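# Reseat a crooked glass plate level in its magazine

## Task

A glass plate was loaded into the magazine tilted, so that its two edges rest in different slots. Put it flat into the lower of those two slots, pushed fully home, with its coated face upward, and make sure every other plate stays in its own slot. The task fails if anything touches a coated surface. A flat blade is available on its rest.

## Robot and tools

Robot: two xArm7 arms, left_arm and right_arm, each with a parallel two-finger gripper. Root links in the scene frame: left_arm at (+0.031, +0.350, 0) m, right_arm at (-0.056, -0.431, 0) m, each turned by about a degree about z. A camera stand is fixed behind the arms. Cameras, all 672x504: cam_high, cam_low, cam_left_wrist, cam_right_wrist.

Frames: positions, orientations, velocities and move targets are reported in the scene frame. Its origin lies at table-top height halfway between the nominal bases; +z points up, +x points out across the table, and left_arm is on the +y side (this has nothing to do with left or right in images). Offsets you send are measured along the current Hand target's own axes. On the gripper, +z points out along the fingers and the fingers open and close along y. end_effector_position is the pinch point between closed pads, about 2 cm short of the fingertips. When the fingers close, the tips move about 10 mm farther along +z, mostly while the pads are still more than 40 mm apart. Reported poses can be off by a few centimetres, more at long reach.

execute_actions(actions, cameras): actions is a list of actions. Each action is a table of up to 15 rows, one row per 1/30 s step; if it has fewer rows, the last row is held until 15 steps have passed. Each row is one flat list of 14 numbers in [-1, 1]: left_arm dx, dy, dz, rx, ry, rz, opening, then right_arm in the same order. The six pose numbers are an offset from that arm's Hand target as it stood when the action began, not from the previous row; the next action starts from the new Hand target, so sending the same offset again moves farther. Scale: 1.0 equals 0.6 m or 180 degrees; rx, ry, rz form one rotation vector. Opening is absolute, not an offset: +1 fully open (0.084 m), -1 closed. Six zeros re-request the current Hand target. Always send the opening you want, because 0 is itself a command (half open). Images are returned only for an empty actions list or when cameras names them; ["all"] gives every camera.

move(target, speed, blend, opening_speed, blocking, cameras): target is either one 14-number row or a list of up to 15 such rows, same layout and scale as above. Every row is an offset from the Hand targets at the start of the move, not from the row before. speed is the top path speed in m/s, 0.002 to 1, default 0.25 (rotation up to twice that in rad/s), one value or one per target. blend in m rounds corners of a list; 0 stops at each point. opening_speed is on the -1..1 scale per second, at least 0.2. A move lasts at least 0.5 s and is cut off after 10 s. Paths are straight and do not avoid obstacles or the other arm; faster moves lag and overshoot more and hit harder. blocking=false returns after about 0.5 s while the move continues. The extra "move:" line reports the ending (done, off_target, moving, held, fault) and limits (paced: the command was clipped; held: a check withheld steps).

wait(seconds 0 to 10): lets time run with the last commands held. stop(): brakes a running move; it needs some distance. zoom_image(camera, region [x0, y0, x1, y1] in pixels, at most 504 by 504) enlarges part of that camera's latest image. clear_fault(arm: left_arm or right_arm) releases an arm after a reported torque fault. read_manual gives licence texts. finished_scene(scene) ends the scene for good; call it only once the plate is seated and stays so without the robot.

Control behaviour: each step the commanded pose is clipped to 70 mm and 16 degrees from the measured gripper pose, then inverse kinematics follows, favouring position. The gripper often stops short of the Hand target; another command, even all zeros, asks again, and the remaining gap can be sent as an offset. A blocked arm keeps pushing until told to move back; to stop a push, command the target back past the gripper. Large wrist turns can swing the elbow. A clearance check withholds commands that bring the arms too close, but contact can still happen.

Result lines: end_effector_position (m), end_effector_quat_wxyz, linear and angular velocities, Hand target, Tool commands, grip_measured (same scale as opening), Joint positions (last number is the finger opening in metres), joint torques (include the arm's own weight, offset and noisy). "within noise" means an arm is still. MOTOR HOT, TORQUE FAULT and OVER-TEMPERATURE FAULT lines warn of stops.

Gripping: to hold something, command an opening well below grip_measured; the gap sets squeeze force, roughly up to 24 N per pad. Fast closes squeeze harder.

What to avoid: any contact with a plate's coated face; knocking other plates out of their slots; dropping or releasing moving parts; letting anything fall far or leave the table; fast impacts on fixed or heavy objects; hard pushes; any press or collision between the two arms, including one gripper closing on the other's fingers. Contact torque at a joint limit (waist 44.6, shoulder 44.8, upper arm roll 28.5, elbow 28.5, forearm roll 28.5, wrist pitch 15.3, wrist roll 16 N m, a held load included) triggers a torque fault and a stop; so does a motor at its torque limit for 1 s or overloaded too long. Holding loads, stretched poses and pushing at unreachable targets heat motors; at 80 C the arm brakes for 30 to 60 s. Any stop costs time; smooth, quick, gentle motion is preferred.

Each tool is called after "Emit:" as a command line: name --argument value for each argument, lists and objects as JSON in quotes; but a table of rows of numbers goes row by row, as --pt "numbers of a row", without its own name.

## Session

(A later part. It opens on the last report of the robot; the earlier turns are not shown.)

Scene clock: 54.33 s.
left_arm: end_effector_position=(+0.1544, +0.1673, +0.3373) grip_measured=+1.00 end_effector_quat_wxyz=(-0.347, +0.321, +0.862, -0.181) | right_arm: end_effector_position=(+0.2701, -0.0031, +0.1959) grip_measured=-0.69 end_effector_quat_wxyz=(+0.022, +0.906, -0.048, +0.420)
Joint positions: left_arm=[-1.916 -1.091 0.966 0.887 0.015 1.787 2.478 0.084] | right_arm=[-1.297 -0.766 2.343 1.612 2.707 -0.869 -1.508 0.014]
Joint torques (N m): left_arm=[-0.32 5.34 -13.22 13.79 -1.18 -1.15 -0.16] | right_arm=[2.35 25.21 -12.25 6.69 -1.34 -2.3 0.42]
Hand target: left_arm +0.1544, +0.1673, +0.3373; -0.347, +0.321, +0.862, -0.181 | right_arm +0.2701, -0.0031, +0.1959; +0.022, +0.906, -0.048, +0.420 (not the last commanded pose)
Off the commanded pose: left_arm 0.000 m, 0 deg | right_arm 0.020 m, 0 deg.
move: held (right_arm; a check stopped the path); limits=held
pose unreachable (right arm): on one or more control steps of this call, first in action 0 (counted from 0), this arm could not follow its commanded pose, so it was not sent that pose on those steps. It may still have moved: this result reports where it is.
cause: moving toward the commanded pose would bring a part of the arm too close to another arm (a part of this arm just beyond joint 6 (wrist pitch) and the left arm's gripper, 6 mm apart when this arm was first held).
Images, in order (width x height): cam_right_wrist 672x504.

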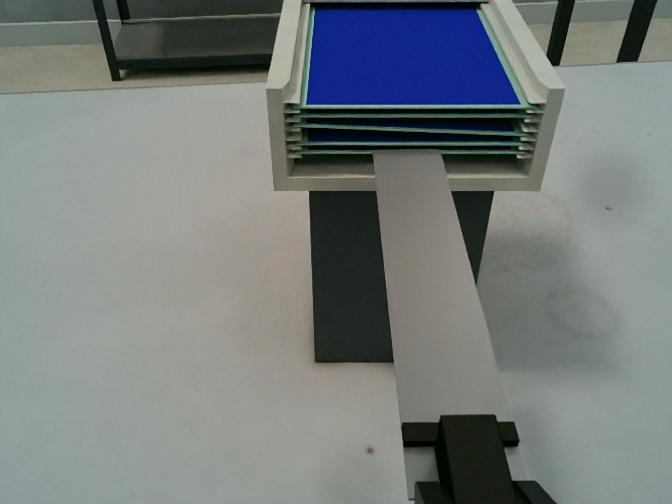

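Emit:
move --pt "0.03 0.15 -0.13 0 0 0 1 0 0 0 0 0 0 -1" --pt "0.0933 0.4373 -0.3925 0 0 0 1 0 0 0 0 0 0 -1" --speed 0.25 --blend 0.05 --cameras '["cam_high","cam_right_wrist"]'

Scene clock: 58.23 s.
left_arm: end_effector_position=(+0.4044, +0.4173, +0.3868) grip_measured=+1.00 end_effector_quat_wxyz=(-0.347, +0.321, +0.862, -0.181) | right_arm: end_effector_position=(+0.2701, -0.0031, +0.1959) grip_measured=-0.69 end_effector_quat_wxyz=(+0.022, +0.906, -0.048, +0.420)
Joint positions: left_arm=[-2.308 -1.059 1.35 2.216 0.571 2.716 3.076 0.084] | right_arm=[-1.297 -0.766 2.343 1.612 2.707 -0.869 -1.508 0.014]
Joint torques (N m): left_arm=[-4.79 20.13 -11.22 5.46 -0.76 0.41 0.72] | right_arm=[2.43 25.07 -12.34 6.71 -1.11 -2.14 0.39]
Hand target: left_arm +0.4044, +0.4173, +0.3868; -0.347, +0.321, +0.862, -0.181 | right_arm +0.2701, -0.0031, +0.1959; +0.022, +0.906, -0.048, +0.420
Off the commanded pose: left_arm 0.000 m, 0 deg | right_arm 0.000 m, 0 deg.
move: done
Images, in order (width x height): cam_high 672x504, cam_right_wrist 672x504.

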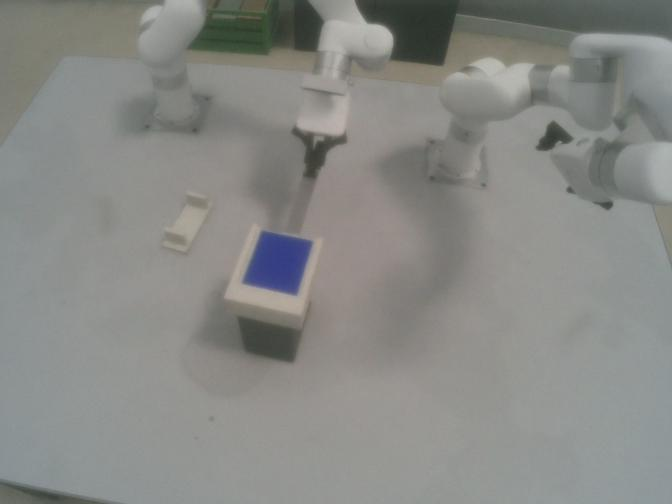

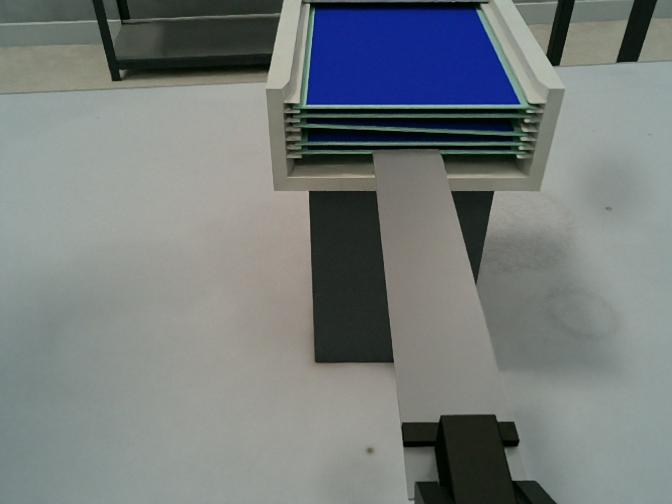

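Emit:
move --target '[0,0,0,0,0,0,1, 0.0107,0,0.0128,0,0,0,-1]' --speed 0.06 --cameras '["cam_right_wrist"]'

Emit:
zoom_image --camera "cam_right_wrist" --region '[270, 120, 420, 210]'

Emit:
zoom_image --camera "cam_right_wrist" --region '[400, 120, 550, 210]'

Scene clock: 59.43 s.
left_arm: end_effector_position=(+0.4044, +0.4173, +0.3868) grip_measured=+1.00 end_effector_quat_wxyz=(-0.347, +0.321, +0.862, -0.181) | right_arm: end_effector_position=(+0.2801, -0.0042, +0.1959) grip_measured=-0.69 end_effector_quat_wxyz=(+0.022, +0.906, -0.048, +0.420)
Joint positions: left_arm=[-2.308 -1.059 1.35 2.216 0.571 2.716 3.076 0.084] | right_arm=[-1.323 -0.77 2.347 1.624 2.708 -0.859 -1.523 0.014]
Joint torques (N m): left_arm=[-4.63 20.12 -11.23 5.3 -0.57 0.55 0.79] | right_arm=[-2.94 21.95 -9.58 8.27 -0.63 -0.48 -0.36]
Hand target: left_arm +0.4044, +0.4173, +0.3868; -0.347, +0.321, +0.862, -0.181 | right_arm +0.2801, -0.0042, +0.1959; +0.022, +0.906, -0.048, +0.420
Off the commanded pose: left_arm 0.000 m, 0 deg | right_arm 0.000 m, 0 deg.
move: done
Images, in order (width x height): cam_right_wrist 672x504.

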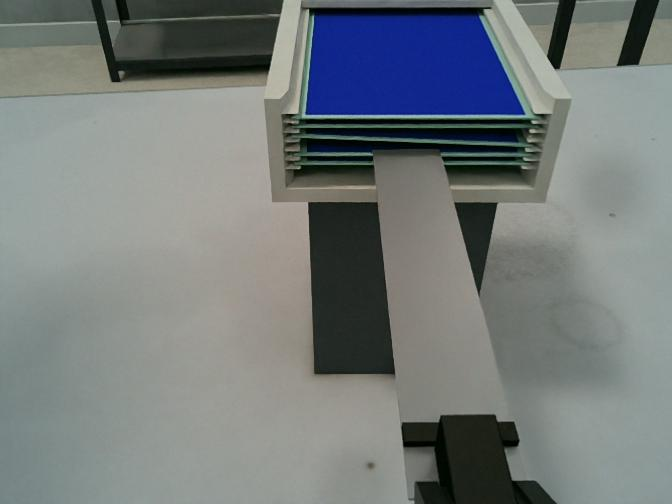

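Scaled by 3.360 from the camera's 672x504 image, which has a finer 960x720 frame.

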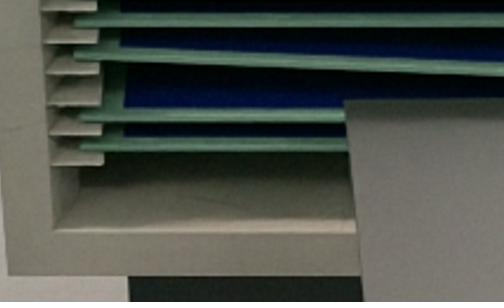

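Scaled by 3.360 from the camera's 672x504 image, which has a finer 960x720 frame.

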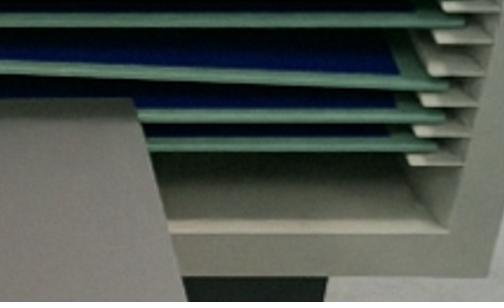

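Emit:
move --target '[0,0,0,0,0,0,1, 0.0013,0,0.0081,0,0,0,-1]' --speed 0.04 --cameras '["cam_right_wrist"]'

Emit:
zoom_image --camera "cam_right_wrist" --region '[345, 125, 465, 185]'

Scene clock: 60.47 s.
left_arm: end_effector_position=(+0.4044, +0.4173, +0.3868) grip_measured=+1.00 end_effector_quat_wxyz=(-0.347, +0.321, +0.862, -0.181) | right_arm: end_effector_position=(+0.2842, -0.0046, +0.1933) grip_measured=-0.69 end_effector_quat_wxyz=(+0.022, +0.906, -0.048, +0.420)
Joint positions: left_arm=[-2.308 -1.059 1.35 2.216 0.571 2.716 3.076 0.084] | right_arm=[-1.333 -0.775 2.349 1.626 2.709 -0.851 -1.526 0.014]
Joint torques (N m): left_arm=[-4.53 19.81 -11.5 5.36 -0.85 0.38 0.65] | right_arm=[-3.03 22.04 -9.51 8.29 -0.61 -0.6 -0.36]
Hand target: left_arm +0.4044, +0.4173, +0.3868; -0.347, +0.321, +0.862, -0.181 | right_arm +0.2843, -0.0046, +0.1933; +0.022, +0.906, -0.048, +0.420
Off the commanded pose: left_arm 0.000 m, 0 deg | right_arm 0.000 m, 0 deg.
move: done
Images, in order (width x height): cam_right_wrist 672x504.

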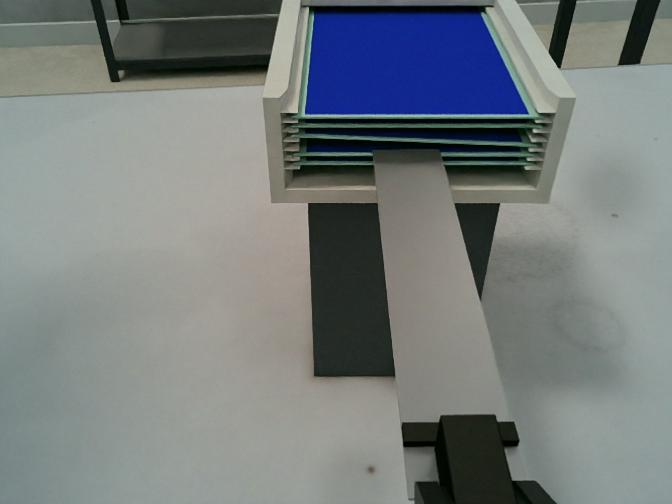

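Scaled by 4.200 from the camera's 672x504 image, which has a finer 960x720 frame.

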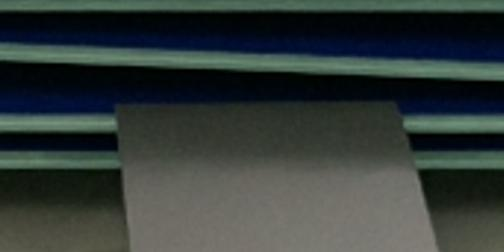

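Emit:
move --target '[0,0,0,0,0,0,1, 0.006,0,0.0058,0,0,0,-1]' --speed 0.03 --cameras '["cam_right_wrist"]'

Emit:
zoom_image --camera "cam_right_wrist" --region '[345, 125, 465, 185]'

Scene clock: 61.43 s.
left_arm: end_effector_position=(+0.4044, +0.4173, +0.3868) grip_measured=+1.00 end_effector_quat_wxyz=(-0.347, +0.321, +0.862, -0.181) | right_arm: end_effector_position=(+0.2892, -0.0051, +0.1938) grip_measured=-0.69 end_effector_quat_wxyz=(+0.022, +0.906, -0.048, +0.420)
Joint positions: left_arm=[-2.308 -1.059 1.35 2.216 0.571 2.716 3.076 0.084] | right_arm=[-1.346 -0.777 2.352 1.633 2.71 -0.847 -1.534 0.014]
Joint torques (N m): left_arm=[-4.31 20.04 -11.56 5.22 -0.85 0.33 0.5] | right_arm=[-2.86 22.07 -9.68 8.63 -0.66 -0.4 -0.21]
Hand target: left_arm +0.4044, +0.4173, +0.3868; -0.347, +0.321, +0.862, -0.181 | right_arm +0.2892, -0.0051, +0.1938; +0.022, +0.906, -0.048, +0.420
Off the commanded pose: left_arm 0.000 m, 0 deg | right_arm 0.000 m, 0 deg.
move: done
Images, in order (width x height): cam_right_wrist 672x504.

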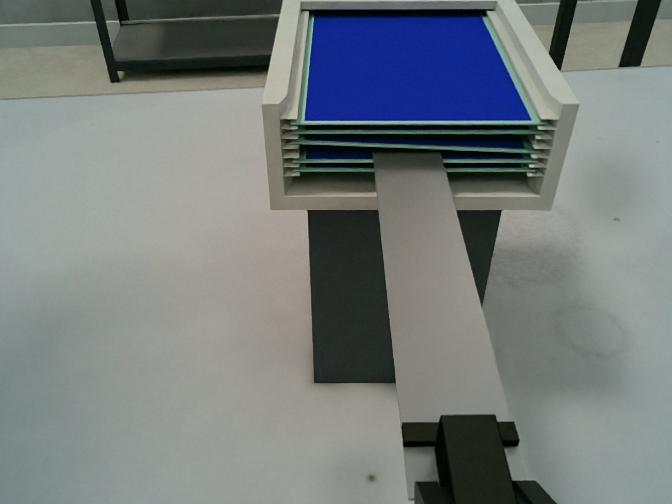

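Scaled by 4.200 from the camera's 672x504 image, which has a finer 960x720 frame.

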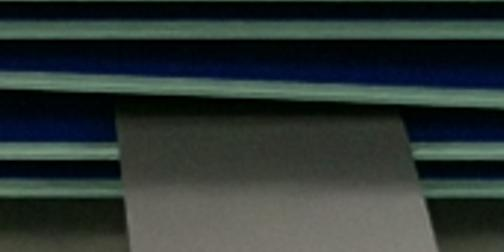

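Emit:
move --target '[0,0,0,0,0,0,1, 0.0322,0,0.0382,0,0,0,-1]' --speed 0.05 --cameras '["cam_right_wrist"]'

Emit:
zoom_image --camera "cam_right_wrist" --region '[345, 155, 465, 215]'

Scene clock: 62.67 s.
left_arm: end_effector_position=(+0.4044, +0.4173, +0.3868) grip_measured=+1.00 end_effector_quat_wxyz=(-0.347, +0.321, +0.862, -0.181) | right_arm: end_effector_position=(+0.3190, -0.0083, +0.1938) grip_measured=-0.69 end_effector_quat_wxyz=(+0.022, +0.906, -0.048, +0.420)
Joint positions: left_arm=[-2.308 -1.059 1.35 2.216 0.571 2.716 3.076 0.084] | right_arm=[-1.428 -0.791 2.369 1.679 2.716 -0.824 -1.584 0.014]
Joint torques (N m): left_arm=[-4.35 19.53 -11.5 5.26 -0.48 0.4 0.71] | right_arm=[-3.09 22.79 -9.53 8.31 -0.74 -0.49 -0.26]
Hand target: left_arm +0.4044, +0.4173, +0.3868; -0.347, +0.321, +0.862, -0.181 | right_arm +0.3190, -0.0083, +0.1938; +0.022, +0.906, -0.048, +0.420
Off the commanded pose: left_arm 0.000 m, 0 deg | right_arm 0.000 m, 0 deg.
move: done
Images, in order (width x height): cam_right_wrist 672x504.

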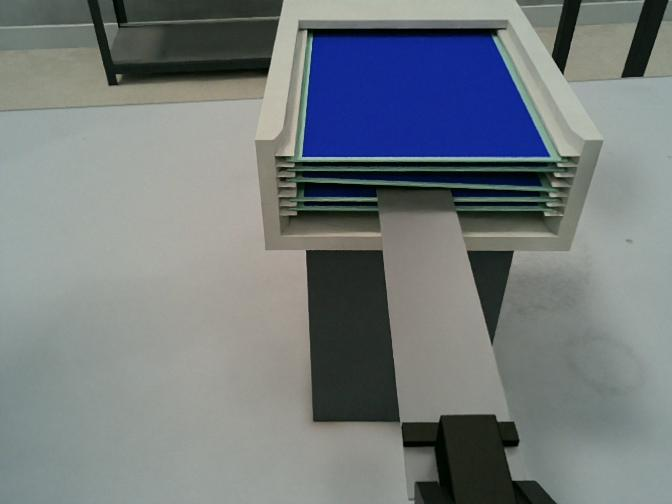

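Scaled by 4.200 from the camera's 672x504 image, which has a finer 960x720 frame.

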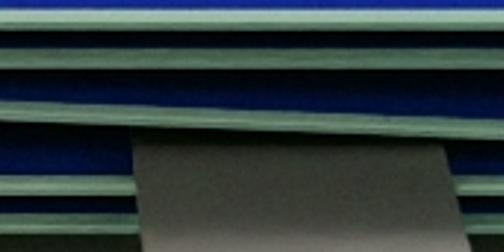

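Emit:
move --target '[0,0,0,0,0,0,1, 0.0762,0,0.0905,0,0,0,-1]' --speed 0.06 --cameras '["cam_right_wrist"]'

Emit:
zoom_image --camera "cam_right_wrist" --region '[350, 270, 530, 360]'

Emit:
zoom_image --camera "cam_right_wrist" --region '[215, 250, 395, 340]'

Scene clock: 64.53 s.
left_arm: end_effector_position=(+0.4044, +0.4173, +0.3868) grip_measured=+1.00 end_effector_quat_wxyz=(-0.347, +0.321, +0.862, -0.181) | right_arm: end_effector_position=(+0.3896, -0.0157, +0.1936) grip_measured=-0.69 end_effector_quat_wxyz=(+0.022, +0.906, -0.048, +0.420)
Joint positions: left_arm=[-2.308 -1.059 1.35 2.216 0.571 2.716 3.076 0.084] | right_arm=[-1.644 -0.847 2.432 1.838 2.744 -0.796 -1.714 0.014]
Joint torques (N m): left_arm=[-4.4 19.2 -11.71 5.27 -0.65 0.4 0.51] | right_arm=[-3.51 24.95 -9.1 8.98 -0.55 -1.96 -0.28]
Hand target: left_arm +0.4044, +0.4173, +0.3868; -0.347, +0.321, +0.862, -0.181 | right_arm +0.3896, -0.0158, +0.1936; +0.022, +0.906, -0.048, +0.420
Off the commanded pose: left_arm 0.000 m, 0 deg | right_arm 0.000 m, 0 deg.
move: done
Images, in order (width x height): cam_right_wrist 672x504.

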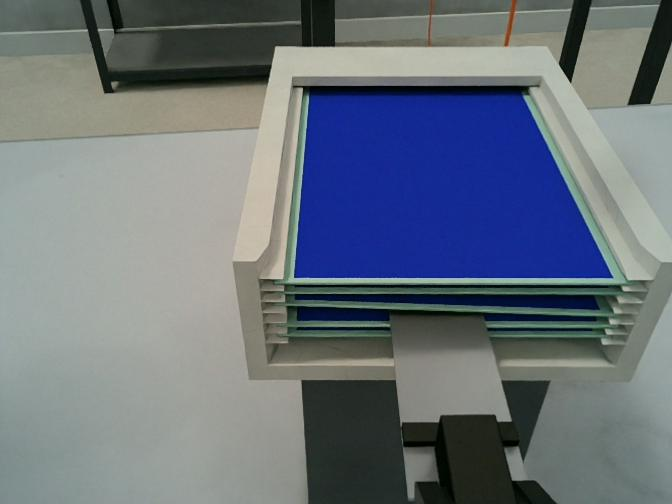

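Scaled by 2.800 from the camera's 672x504 image, which has a finer 960x720 frame.

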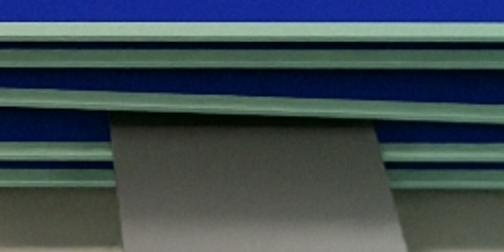

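Scaled by 2.800 from the camera's 672x504 image, which has a finer 960x720 frame.

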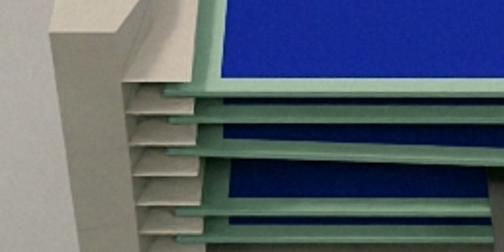

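Emit:
move --pt "0 0 0 0 0 0 1 0 0 0 0.01 0 0.0119 -1" --pt "0 0 0 0 0 0 1 0.0031 0 -0.0026 0.01 0 0.0119 -1" --speed 0.02 --cameras '["cam_right_wrist"]'

Emit:
zoom_image --camera "cam_right_wrist" --region '[350, 270, 530, 360]'

Emit:
zoom_image --camera "cam_right_wrist" --region '[235, 260, 325, 350]'

Emit:
zoom_image --camera "cam_right_wrist" --region '[570, 260, 660, 350]'

Scene clock: 66.73 s.
left_arm: end_effector_position=(+0.4044, +0.4173, +0.3868) grip_measured=+1.00 end_effector_quat_wxyz=(-0.347, +0.321, +0.862, -0.181) | right_arm: end_effector_position=(+0.3896, -0.0158, +0.1960) grip_measured=-0.69 end_effector_quat_wxyz=(+0.000, +0.905, -0.058, +0.421)
Joint positions: left_arm=[-2.308 -1.059 1.35 2.216 0.571 2.716 3.076 0.084] | right_arm=[-1.619 -0.818 2.41 1.788 2.745 -0.748 -1.68 0.014]
Joint torques (N m): left_arm=[-4.58 19.66 -11.33 5.37 -0.38 0.32 0.43] | right_arm=[-3.02 28.3 -9.56 8.83 -2.41 -1.85 -0.36]
Hand target: left_arm +0.4044, +0.4173, +0.3868; -0.347, +0.321, +0.862, -0.181 | right_arm +0.3896, -0.0158, +0.1960; +0.000, +0.905, -0.058, +0.421
Off the commanded pose: left_arm 0.000 m, 0 deg | right_arm 0.000 m, 0 deg.
move: done
Images, in order (width x height): cam_right_wrist 672x504.

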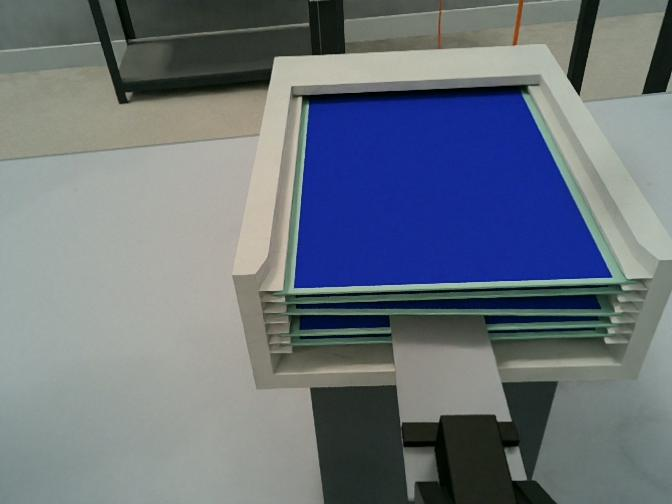

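Scaled by 2.800 from the camera's 672x504 image, which has a finer 960x720 frame.

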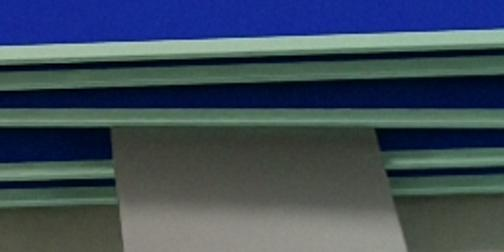

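Scaled by 5.600 from the camera's 672x504 image, which has a finer 960x720 frame.

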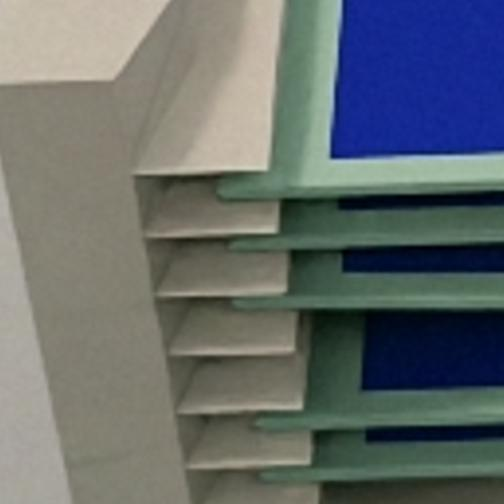

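Scaled by 5.600 from the camera's 672x504 image, which has a finer 960x720 frame.

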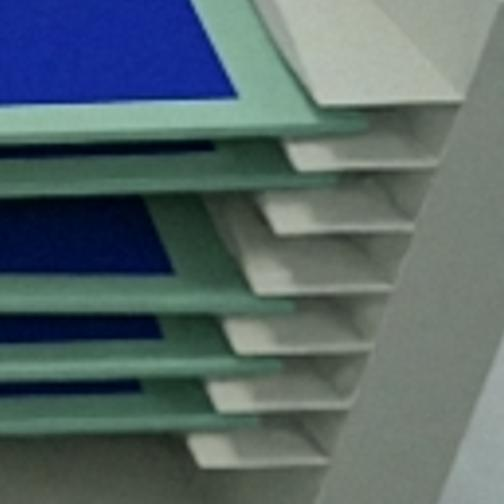

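Emit:
move --target '[0,0,0,0,0,0,1, 0.00115,0,-0.00096,0,0,0,-1]' --speed 0.015 --cameras '["cam_right_wrist"]'

Emit:
zoom_image --camera "cam_right_wrist" --region '[350, 270, 530, 360]'

Emit:
zoom_image --camera "cam_right_wrist" --region '[235, 260, 325, 350]'

Emit:
zoom_image --camera "cam_right_wrist" --region '[570, 260, 660, 350]'

Scene clock: 67.70 s.
left_arm: end_effector_position=(+0.4044, +0.4173, +0.3868) grip_measured=+1.00 end_effector_quat_wxyz=(-0.347, +0.321, +0.862, -0.181) | right_arm: end_effector_position=(+0.3896, -0.0158, +0.1969) grip_measured=-0.69 end_effector_quat_wxyz=(+0.000, +0.905, -0.058, +0.421)
Joint positions: left_arm=[-2.308 -1.059 1.35 2.216 0.571 2.716 3.076 0.084] | right_arm=[-1.619 -0.817 2.411 1.789 2.745 -0.749 -1.681 0.014]
Joint torques (N m): left_arm=[-4.48 19.56 -11.35 5.33 -0.68 0.28 0.7] | right_arm=[-3.14 28.12 -9.54 8.98 -2.62 -1.62 -0.35]
Hand target: left_arm +0.4044, +0.4173, +0.3868; -0.347, +0.321, +0.862, -0.181 | right_arm +0.3896, -0.0158, +0.1969; +0.000, +0.905, -0.058, +0.421
Off the commanded pose: left_arm 0.000 m, 0 deg | right_arm 0.000 m, 0 deg.
move: done
Images, in order (width x height): cam_right_wrist 672x504.

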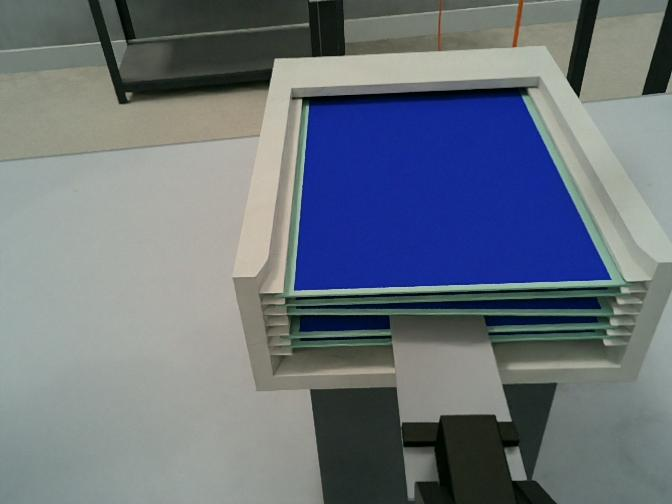

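Scaled by 2.800 from the camera's 672x504 image, which has a finer 960x720 frame.

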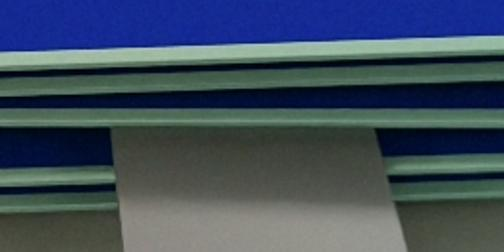

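Scaled by 5.600 from the camera's 672x504 image, which has a finer 960x720 frame.

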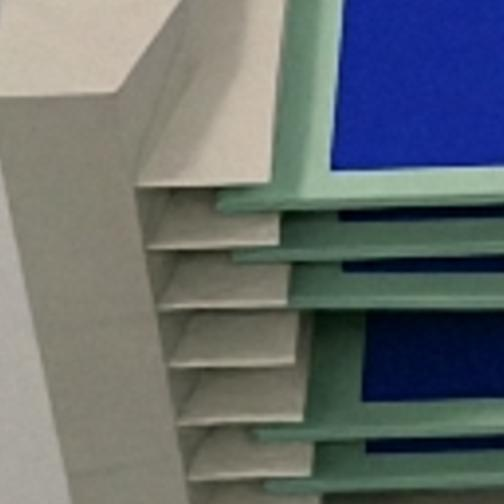

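Scaled by 5.600 from the camera's 672x504 image, which has a finer 960x720 frame.

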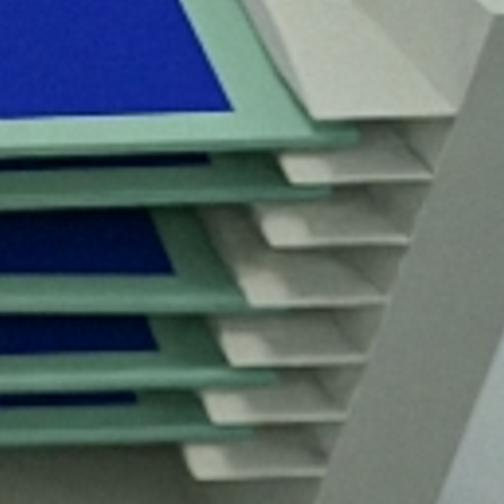

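Emit:
move --target '[0,0,0,0,0,0,1, -0.0322,0,-0.0382,0,0,0,-1]' --speed 0.04 --cameras '["cam_right_wrist"]'

Emit:
zoom_image --camera "cam_right_wrist" --region '[235, 210, 345, 330]'

Emit:
zoom_image --camera "cam_right_wrist" --region '[550, 210, 660, 330]'

Scene clock: 69.13 s.
left_arm: end_effector_position=(+0.4044, +0.4173, +0.3868) grip_measured=+1.00 end_effector_quat_wxyz=(-0.347, +0.321, +0.862, -0.181) | right_arm: end_effector_position=(+0.3598, -0.0127, +0.1970) grip_measured=-0.69 end_effector_quat_wxyz=(+0.000, +0.905, -0.058, +0.421)
Joint positions: left_arm=[-2.308 -1.059 1.35 2.216 0.571 2.716 3.076 0.084] | right_arm=[-1.522 -0.792 2.377 1.715 2.731 -0.757 -1.624 0.014]
Joint torques (N m): left_arm=[-4.35 19.68 -11.5 5.28 -0.65 0.49 0.74] | right_arm=[2.47 26.94 -12.56 7.12 -2.51 -1.36 0.52]
Hand target: left_arm +0.4044, +0.4173, +0.3868; -0.347, +0.321, +0.862, -0.181 | right_arm +0.3598, -0.0127, +0.1970; +0.000, +0.905, -0.058, +0.421
Off the commanded pose: left_arm 0.000 m, 0 deg | right_arm 0.000 m, 0 deg.
move: done
Images, in order (width x height): cam_right_wrist 672x504.

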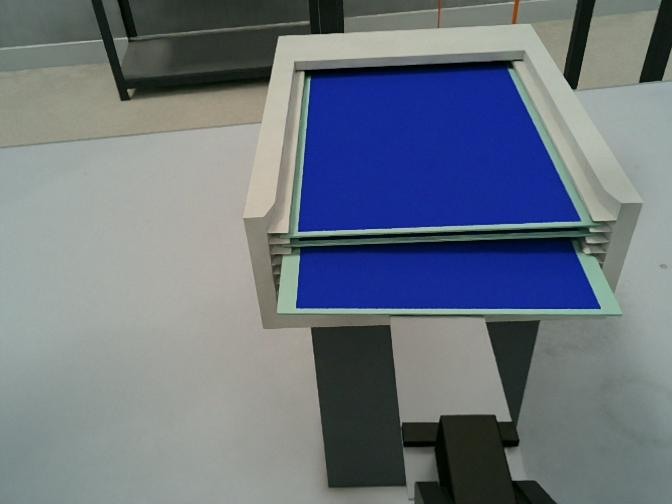

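Scaled by 4.200 from the camera's 672x504 image, which has a finer 960x720 frame.

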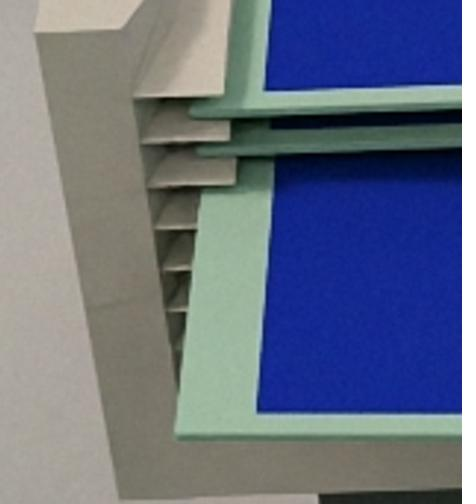

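Scaled by 4.200 from the camera's 672x504 image, which has a finer 960x720 frame.

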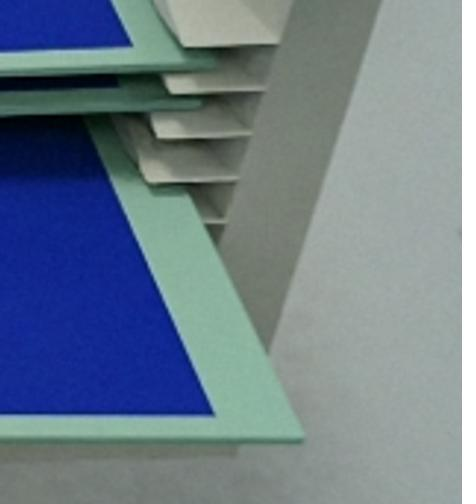

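Emit:
move --target '[0,0,0,0,0,0,1, -0.1349,0,-0.1587,0,0,0,-1]' --speed 0.06 --cameras '["cam_right_wrist"]'

Emit:
zoom_image --camera "cam_right_wrist" --region '[250, 40, 360, 160]'

Emit:
zoom_image --camera "cam_right_wrist" --region '[470, 40, 580, 160]'

Scene clock: 71.90 s.
left_arm: end_effector_position=(+0.4044, +0.4173, +0.3868) grip_measured=+1.00 end_effector_quat_wxyz=(-0.347, +0.321, +0.862, -0.181) | right_arm: end_effector_position=(+0.2356, +0.0005, +0.1967) grip_measured=-0.69 end_effector_quat_wxyz=(+0.000, +0.905, -0.058, +0.421)
Joint positions: left_arm=[-2.308 -1.059 1.35 2.216 0.571 2.716 3.076 0.084] | right_arm=[-1.176 -0.74 2.301 1.539 2.706 -0.861 -1.414 0.014]
Joint torques (N m): left_arm=[-4.31 20.22 -11.74 5.17 -0.8 0.41 0.67] | right_arm=[2.33 23.9 -12.59 6.57 -0.73 -2.3 0.55]
Hand target: left_arm +0.4044, +0.4173, +0.3868; -0.347, +0.321, +0.862, -0.181 | right_arm +0.2355, +0.0006, +0.1967; +0.000, +0.905, -0.058, +0.421
Off the commanded pose: left_arm 0.000 m, 0 deg | right_arm 0.000 m, 0 deg.
move: done
Images, in order (width x height): cam_right_wrist 672x504.

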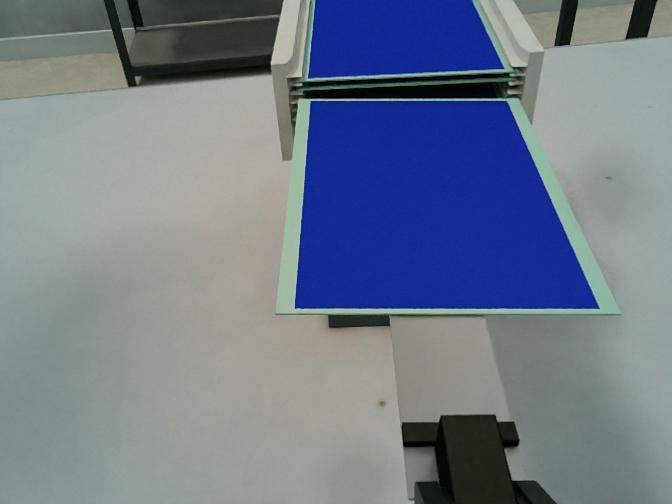

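Scaled by 4.200 from the camera's 672x504 image, which has a finer 960x720 frame.

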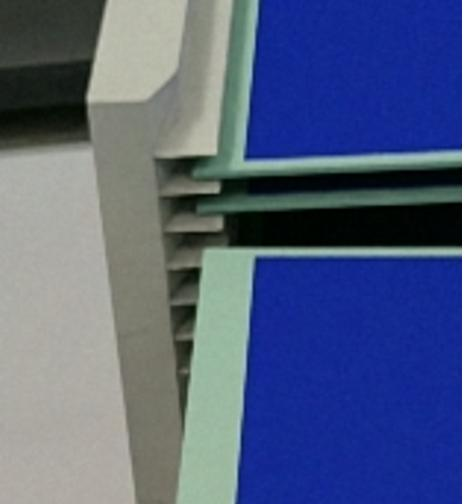

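Scaled by 4.200 from the camera's 672x504 image, which has a finer 960x720 frame.

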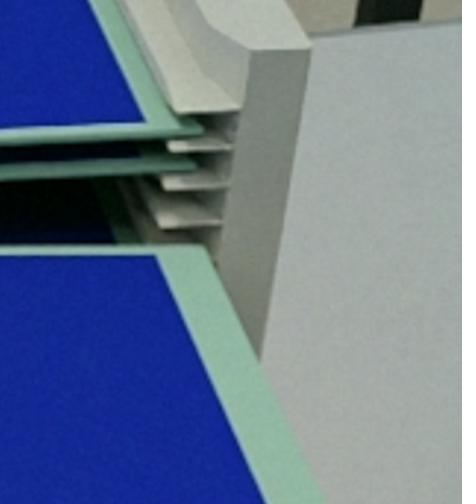

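Emit:
move --pt "0 0 0 0 0 0 1 -0.0022 0 -0.0025 0 0 0 -1" --pt "0 0 0 0 0 0 1 -0.005 0 -0.0002 -0.01 0 -0.0119 -1" --speed 0.02 --cameras '["cam_right_wrist"]'

Emit:
zoom_image --camera "cam_right_wrist" --region '[275, 60, 335, 120]'

Emit:
zoom_image --camera "cam_right_wrist" --region '[485, 60, 545, 120]'

Scene clock: 74.47 s.
left_arm: end_effector_position=(+0.4044, +0.4173, +0.3868) grip_measured=+1.00 end_effector_quat_wxyz=(-0.347, +0.321, +0.862, -0.181) | right_arm: end_effector_position=(+0.2335, +0.0009, +0.1945) grip_measured=-0.69 end_effector_quat_wxyz=(+0.022, +0.906, -0.048, +0.420)
Joint positions: left_arm=[-2.308 -1.059 1.35 2.216 0.571 2.716 3.076 0.084] | right_arm=[-1.206 -0.762 2.329 1.58 2.713 -0.905 -1.455 0.014]
Joint torques (N m): left_arm=[-3.98 20.15 -11.47 5.24 -0.84 0.52 0.73] | right_arm=[-3.37 20.87 -10.09 8.46 -0.66 -2.49 -0.44]
Hand target: left_arm +0.4044, +0.4173, +0.3868; -0.347, +0.321, +0.862, -0.181 | right_arm +0.2335, +0.0009, +0.1945; +0.022, +0.906, -0.048, +0.420
Off the commanded pose: left_arm 0.000 m, 0 deg | right_arm 0.000 m, 0 deg.
move: done
Images, in order (width x height): cam_right_wrist 672x504.

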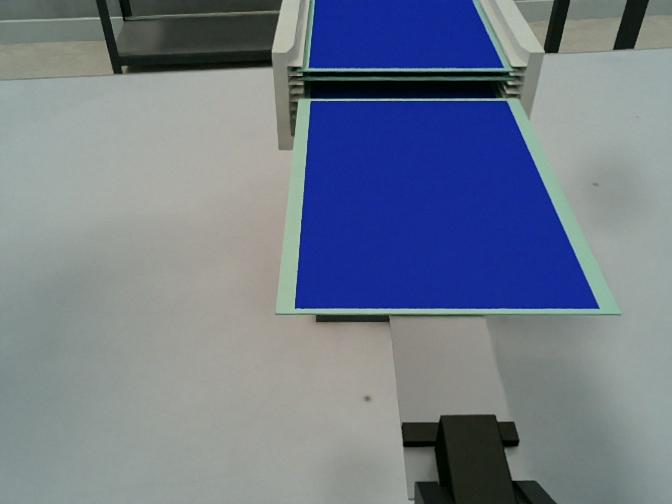

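Scaled by 8.400 from the camera's 672x504 image, which has a finer 960x720 frame.

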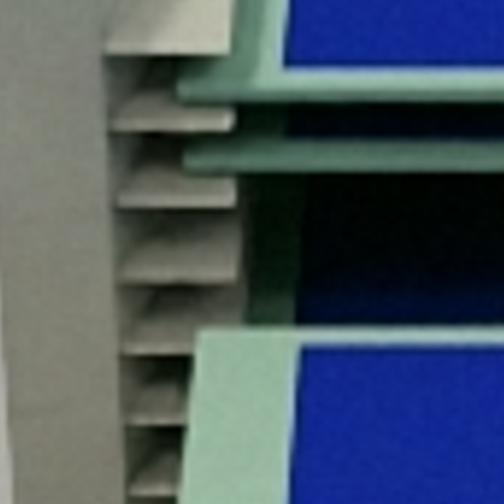

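Scaled by 8.400 from the camera's 672x504 image, which has a finer 960x720 frame.

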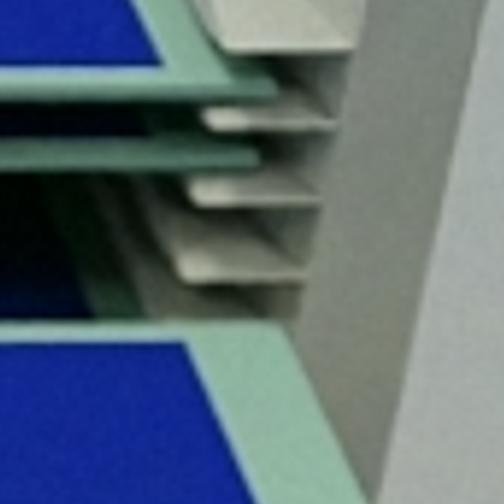

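Emit:
move --target '[0,0,0,0,0,0,1, 0.00215,-0.0025,0.00255,0.0011,0,0.0013,-1]' --speed 0.02 --cameras '["cam_right_wrist"]'

Emit:
zoom_image --camera "cam_right_wrist" --region '[275, 60, 335, 120]'

Emit:
zoom_image --camera "cam_right_wrist" --region '[485, 60, 545, 120]'

Scene clock: 76.07 s.
left_arm: end_effector_position=(+0.4044, +0.4173, +0.3868) grip_measured=+1.00 end_effector_quat_wxyz=(-0.347, +0.321, +0.862, -0.181) | right_arm: end_effector_position=(+0.2357, +0.0021, +0.1945) grip_measured=-0.69 end_effector_quat_wxyz=(+0.019, +0.906, -0.049, +0.420)
Joint positions: left_arm=[-2.308 -1.059 1.35 2.216 0.571 2.716 3.076 0.084] | right_arm=[-1.212 -0.764 2.33 1.585 2.714 -0.901 -1.455 0.014]
Joint torques (N m): left_arm=[-4.13 19.93 -11.38 5.21 -0.77 0.35 0.62] | right_arm=[-2.98 21.37 -9.91 8.07 -0.67 -0.62 -0.4]
Hand target: left_arm +0.4044, +0.4173, +0.3868; -0.347, +0.321, +0.862, -0.181 | right_arm +0.2357, +0.0022, +0.1945; +0.019, +0.906, -0.049, +0.420
Off the commanded pose: left_arm 0.000 m, 0 deg | right_arm 0.000 m, 0 deg.
move: done
Images, in order (width x height): cam_right_wrist 672x504.

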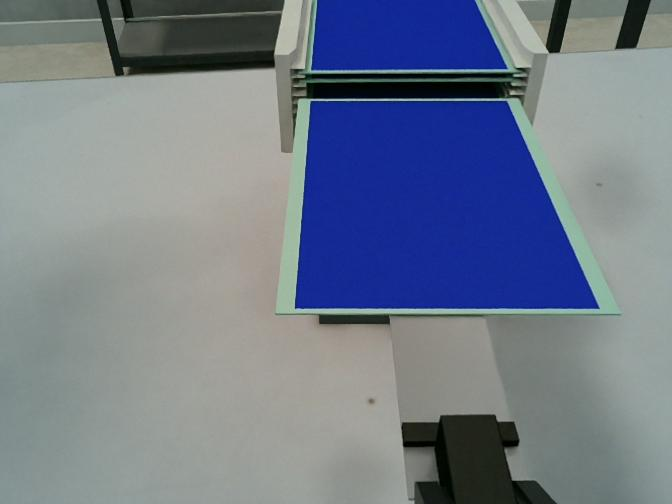

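Scaled by 8.400 from the camera's 672x504 image, which has a finer 960x720 frame.

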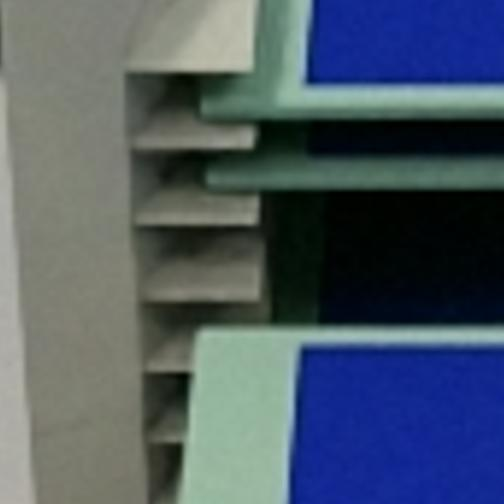

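Scaled by 8.400 from the camera's 672x504 image, which has a finer 960x720 frame.

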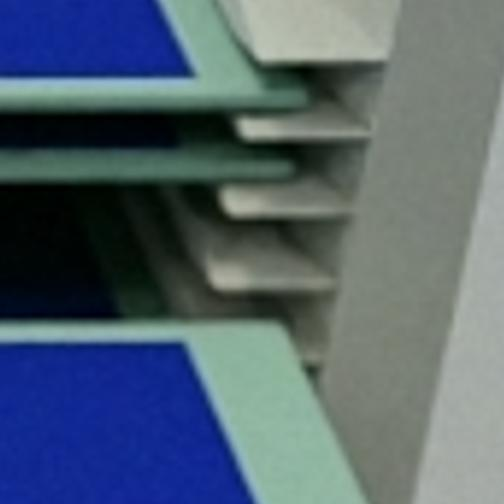

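Emit:
move --target '[0,0,0,0,0,0,1, 0.0016,0,0.0019,-0.0005,0,-0.0006,-1]' --speed 0.02 --cameras '["cam_right_wrist"]'

Emit:
zoom_image --camera "cam_right_wrist" --region '[275, 60, 335, 120]'

Emit:
zoom_image --camera "cam_right_wrist" --region '[485, 60, 545, 120]'

Scene clock: 77.17 s.
left_arm: end_effector_position=(+0.4044, +0.4173, +0.3868) grip_measured=+1.00 end_effector_quat_wxyz=(-0.347, +0.321, +0.862, -0.181) | right_arm: end_effector_position=(+0.2372, +0.0020, +0.1945) grip_measured=-0.69 end_effector_quat_wxyz=(+0.021, +0.906, -0.049, +0.420)
Joint positions: left_arm=[-2.308 -1.059 1.35 2.216 0.571 2.716 3.076 0.084] | right_arm=[-1.217 -0.765 2.331 1.588 2.714 -0.902 -1.459 0.014]
Joint torques (N m): left_arm=[-4.5 19.52 -11.37 4.99 -0.7 0.29 0.85] | right_arm=[-3.08 21.25 -9.73 8.26 -0.8 -2.23 -0.56]
Hand target: left_arm +0.4044, +0.4173, +0.3868; -0.347, +0.321, +0.862, -0.181 | right_arm +0.2372, +0.0020, +0.1945; +0.021, +0.906, -0.049, +0.420
Off the commanded pose: left_arm 0.000 m, 0 deg | right_arm 0.000 m, 0 deg.
move: done
Images, in order (width x height): cam_right_wrist 672x504.

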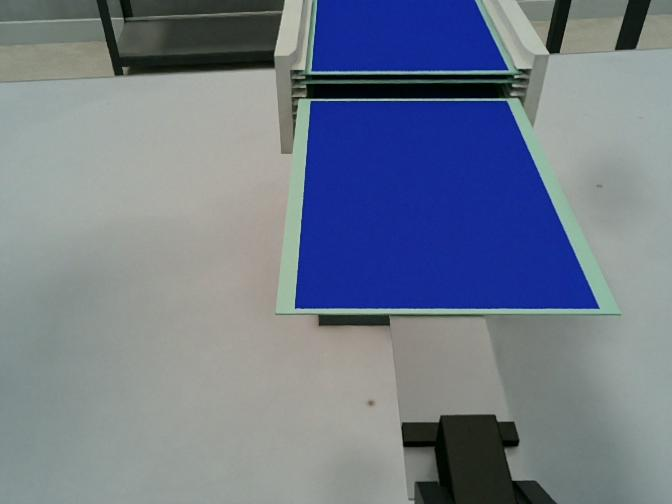

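Scaled by 8.400 from the camera's 672x504 image, which has a finer 960x720 frame.

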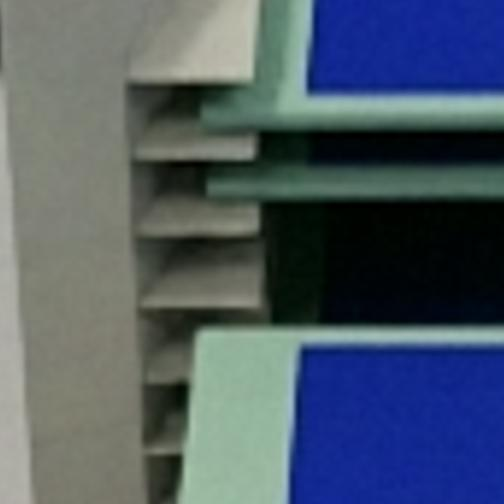

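Scaled by 8.400 from the camera's 672x504 image, which has a finer 960x720 frame.

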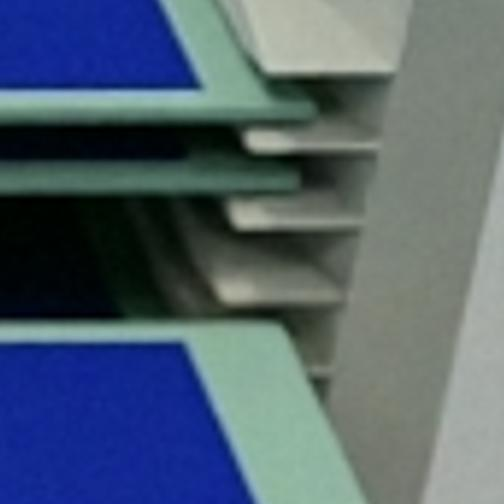

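Emit:
move --target '[0,0,0,0,0,0,1, 0.00321,0,0.00384,0,0,0,-1]' --speed 0.02 --cameras '["cam_right_wrist"]'

Emit:
zoom_image --camera "cam_right_wrist" --region '[275, 60, 335, 120]'

Emit:
zoom_image --camera "cam_right_wrist" --region '[485, 60, 545, 120]'

Scene clock: 78.03 s.
left_arm: end_effector_position=(+0.4044, +0.4173, +0.3868) grip_measured=+1.00 end_effector_quat_wxyz=(-0.347, +0.321, +0.862, -0.181) | right_arm: end_effector_position=(+0.2401, +0.0017, +0.1945) grip_measured=-0.69 end_effector_quat_wxyz=(+0.021, +0.906, -0.049, +0.420)
Joint positions: left_arm=[-2.308 -1.059 1.35 2.216 0.571 2.716 3.076 0.084] | right_arm=[-1.224 -0.766 2.332 1.591 2.714 -0.898 -1.463 0.014]
Joint torques (N m): left_arm=[-4.32 19.44 -11.52 5.03 -0.75 0.38 0.69] | right_arm=[-2.75 21.63 -9.82 8.29 -2.58 -0.66 -0.45]
Hand target: left_arm +0.4044, +0.4173, +0.3868; -0.347, +0.321, +0.862, -0.181 | right_arm +0.2402, +0.0017, +0.1945; +0.021, +0.906, -0.049, +0.420
Off the commanded pose: left_arm 0.000 m, 0 deg | right_arm 0.000 m, 0 deg.
move: done
Images, in order (width x height): cam_right_wrist 672x504.

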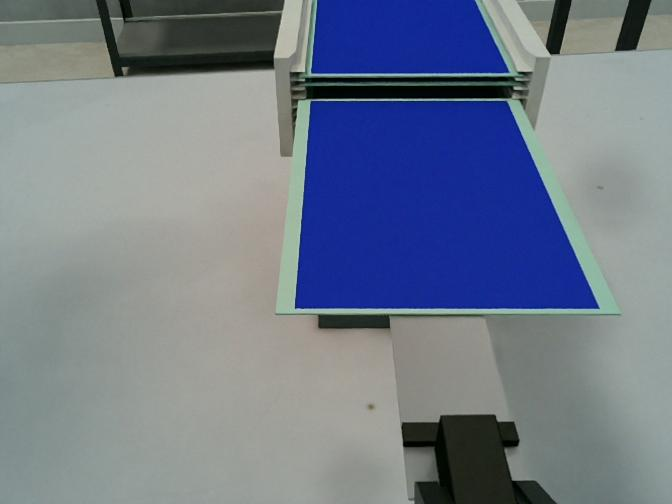

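Scaled by 8.400 from the camera's 672x504 image, which has a finer 960x720 frame.

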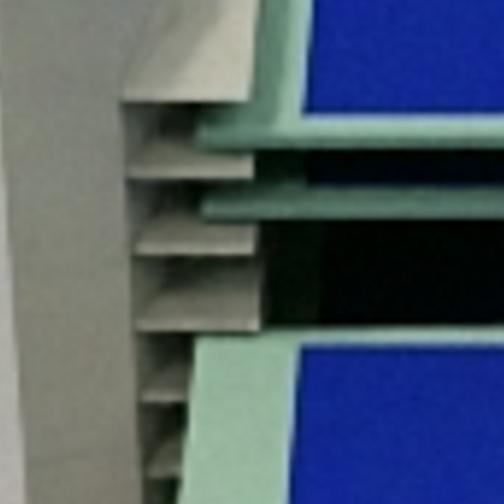

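Scaled by 8.400 from the camera's 672x504 image, which has a finer 960x720 frame.

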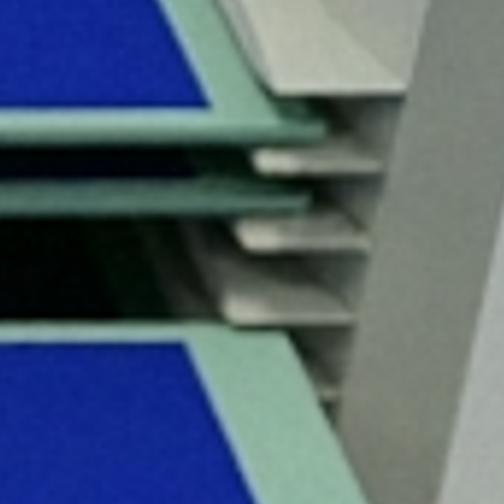

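Emit:
move --target '[0,0,0,0,0,0,1, -0.0012,0,0.001,0,0,0,-1]' --speed 0.02 --cameras '["cam_right_wrist"]'

Emit:
zoom_image --camera "cam_right_wrist" --region '[275, 60, 335, 120]'

Emit:
zoom_image --camera "cam_right_wrist" --region '[485, 60, 545, 120]'

Scene clock: 79.07 s.
left_arm: end_effector_position=(+0.4044, +0.4173, +0.3868) grip_measured=+1.00 end_effector_quat_wxyz=(-0.347, +0.321, +0.862, -0.181) | right_arm: end_effector_position=(+0.2402, +0.0017, +0.1935) grip_measured=-0.69 end_effector_quat_wxyz=(+0.021, +0.906, -0.049, +0.420)
Joint positions: left_arm=[-2.308 -1.059 1.35 2.216 0.571 2.716 3.076 0.084] | right_arm=[-1.224 -0.767 2.332 1.59 2.714 -0.897 -1.462 0.014]
Joint torques (N m): left_arm=[-4.4 20.03 -11.68 5.08 -0.5 0.29 0.66] | right_arm=[2.11 21.54 -9.87 6.67 -0.8 -0.64 0.36]
Hand target: left_arm +0.4044, +0.4173, +0.3868; -0.347, +0.321, +0.862, -0.181 | right_arm +0.2402, +0.0017, +0.1935; +0.021, +0.906, -0.049, +0.420
Off the commanded pose: left_arm 0.000 m, 0 deg | right_arm 0.000 m, 0 deg.
move: done
Images, in order (width x height): cam_right_wrist 672x504.

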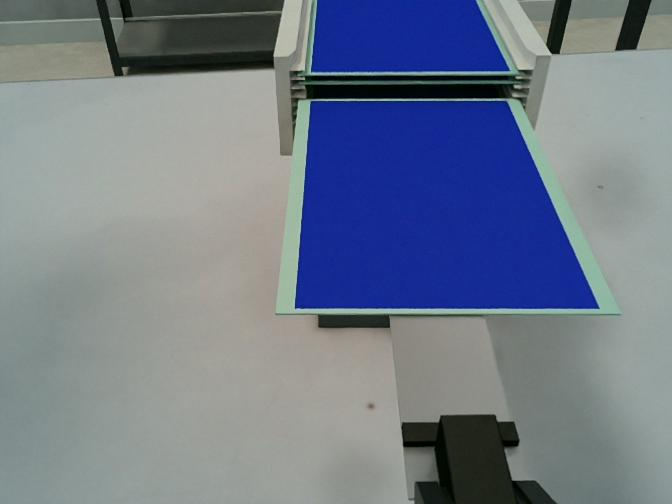

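Scaled by 8.400 from the camera's 672x504 image, which has a finer 960x720 frame.

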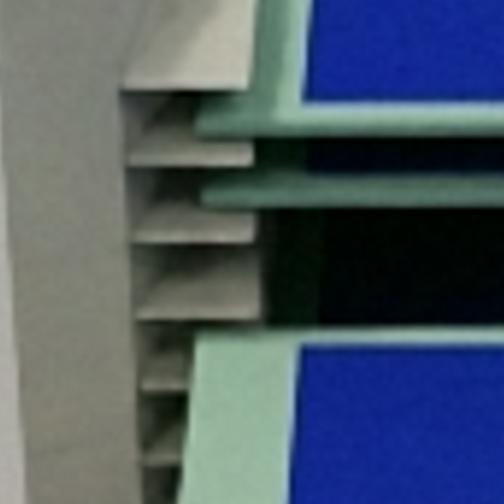

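Scaled by 8.400 from the camera's 672x504 image, which has a finer 960x720 frame.

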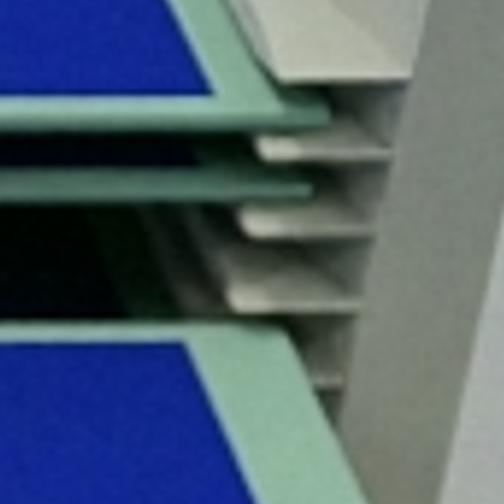

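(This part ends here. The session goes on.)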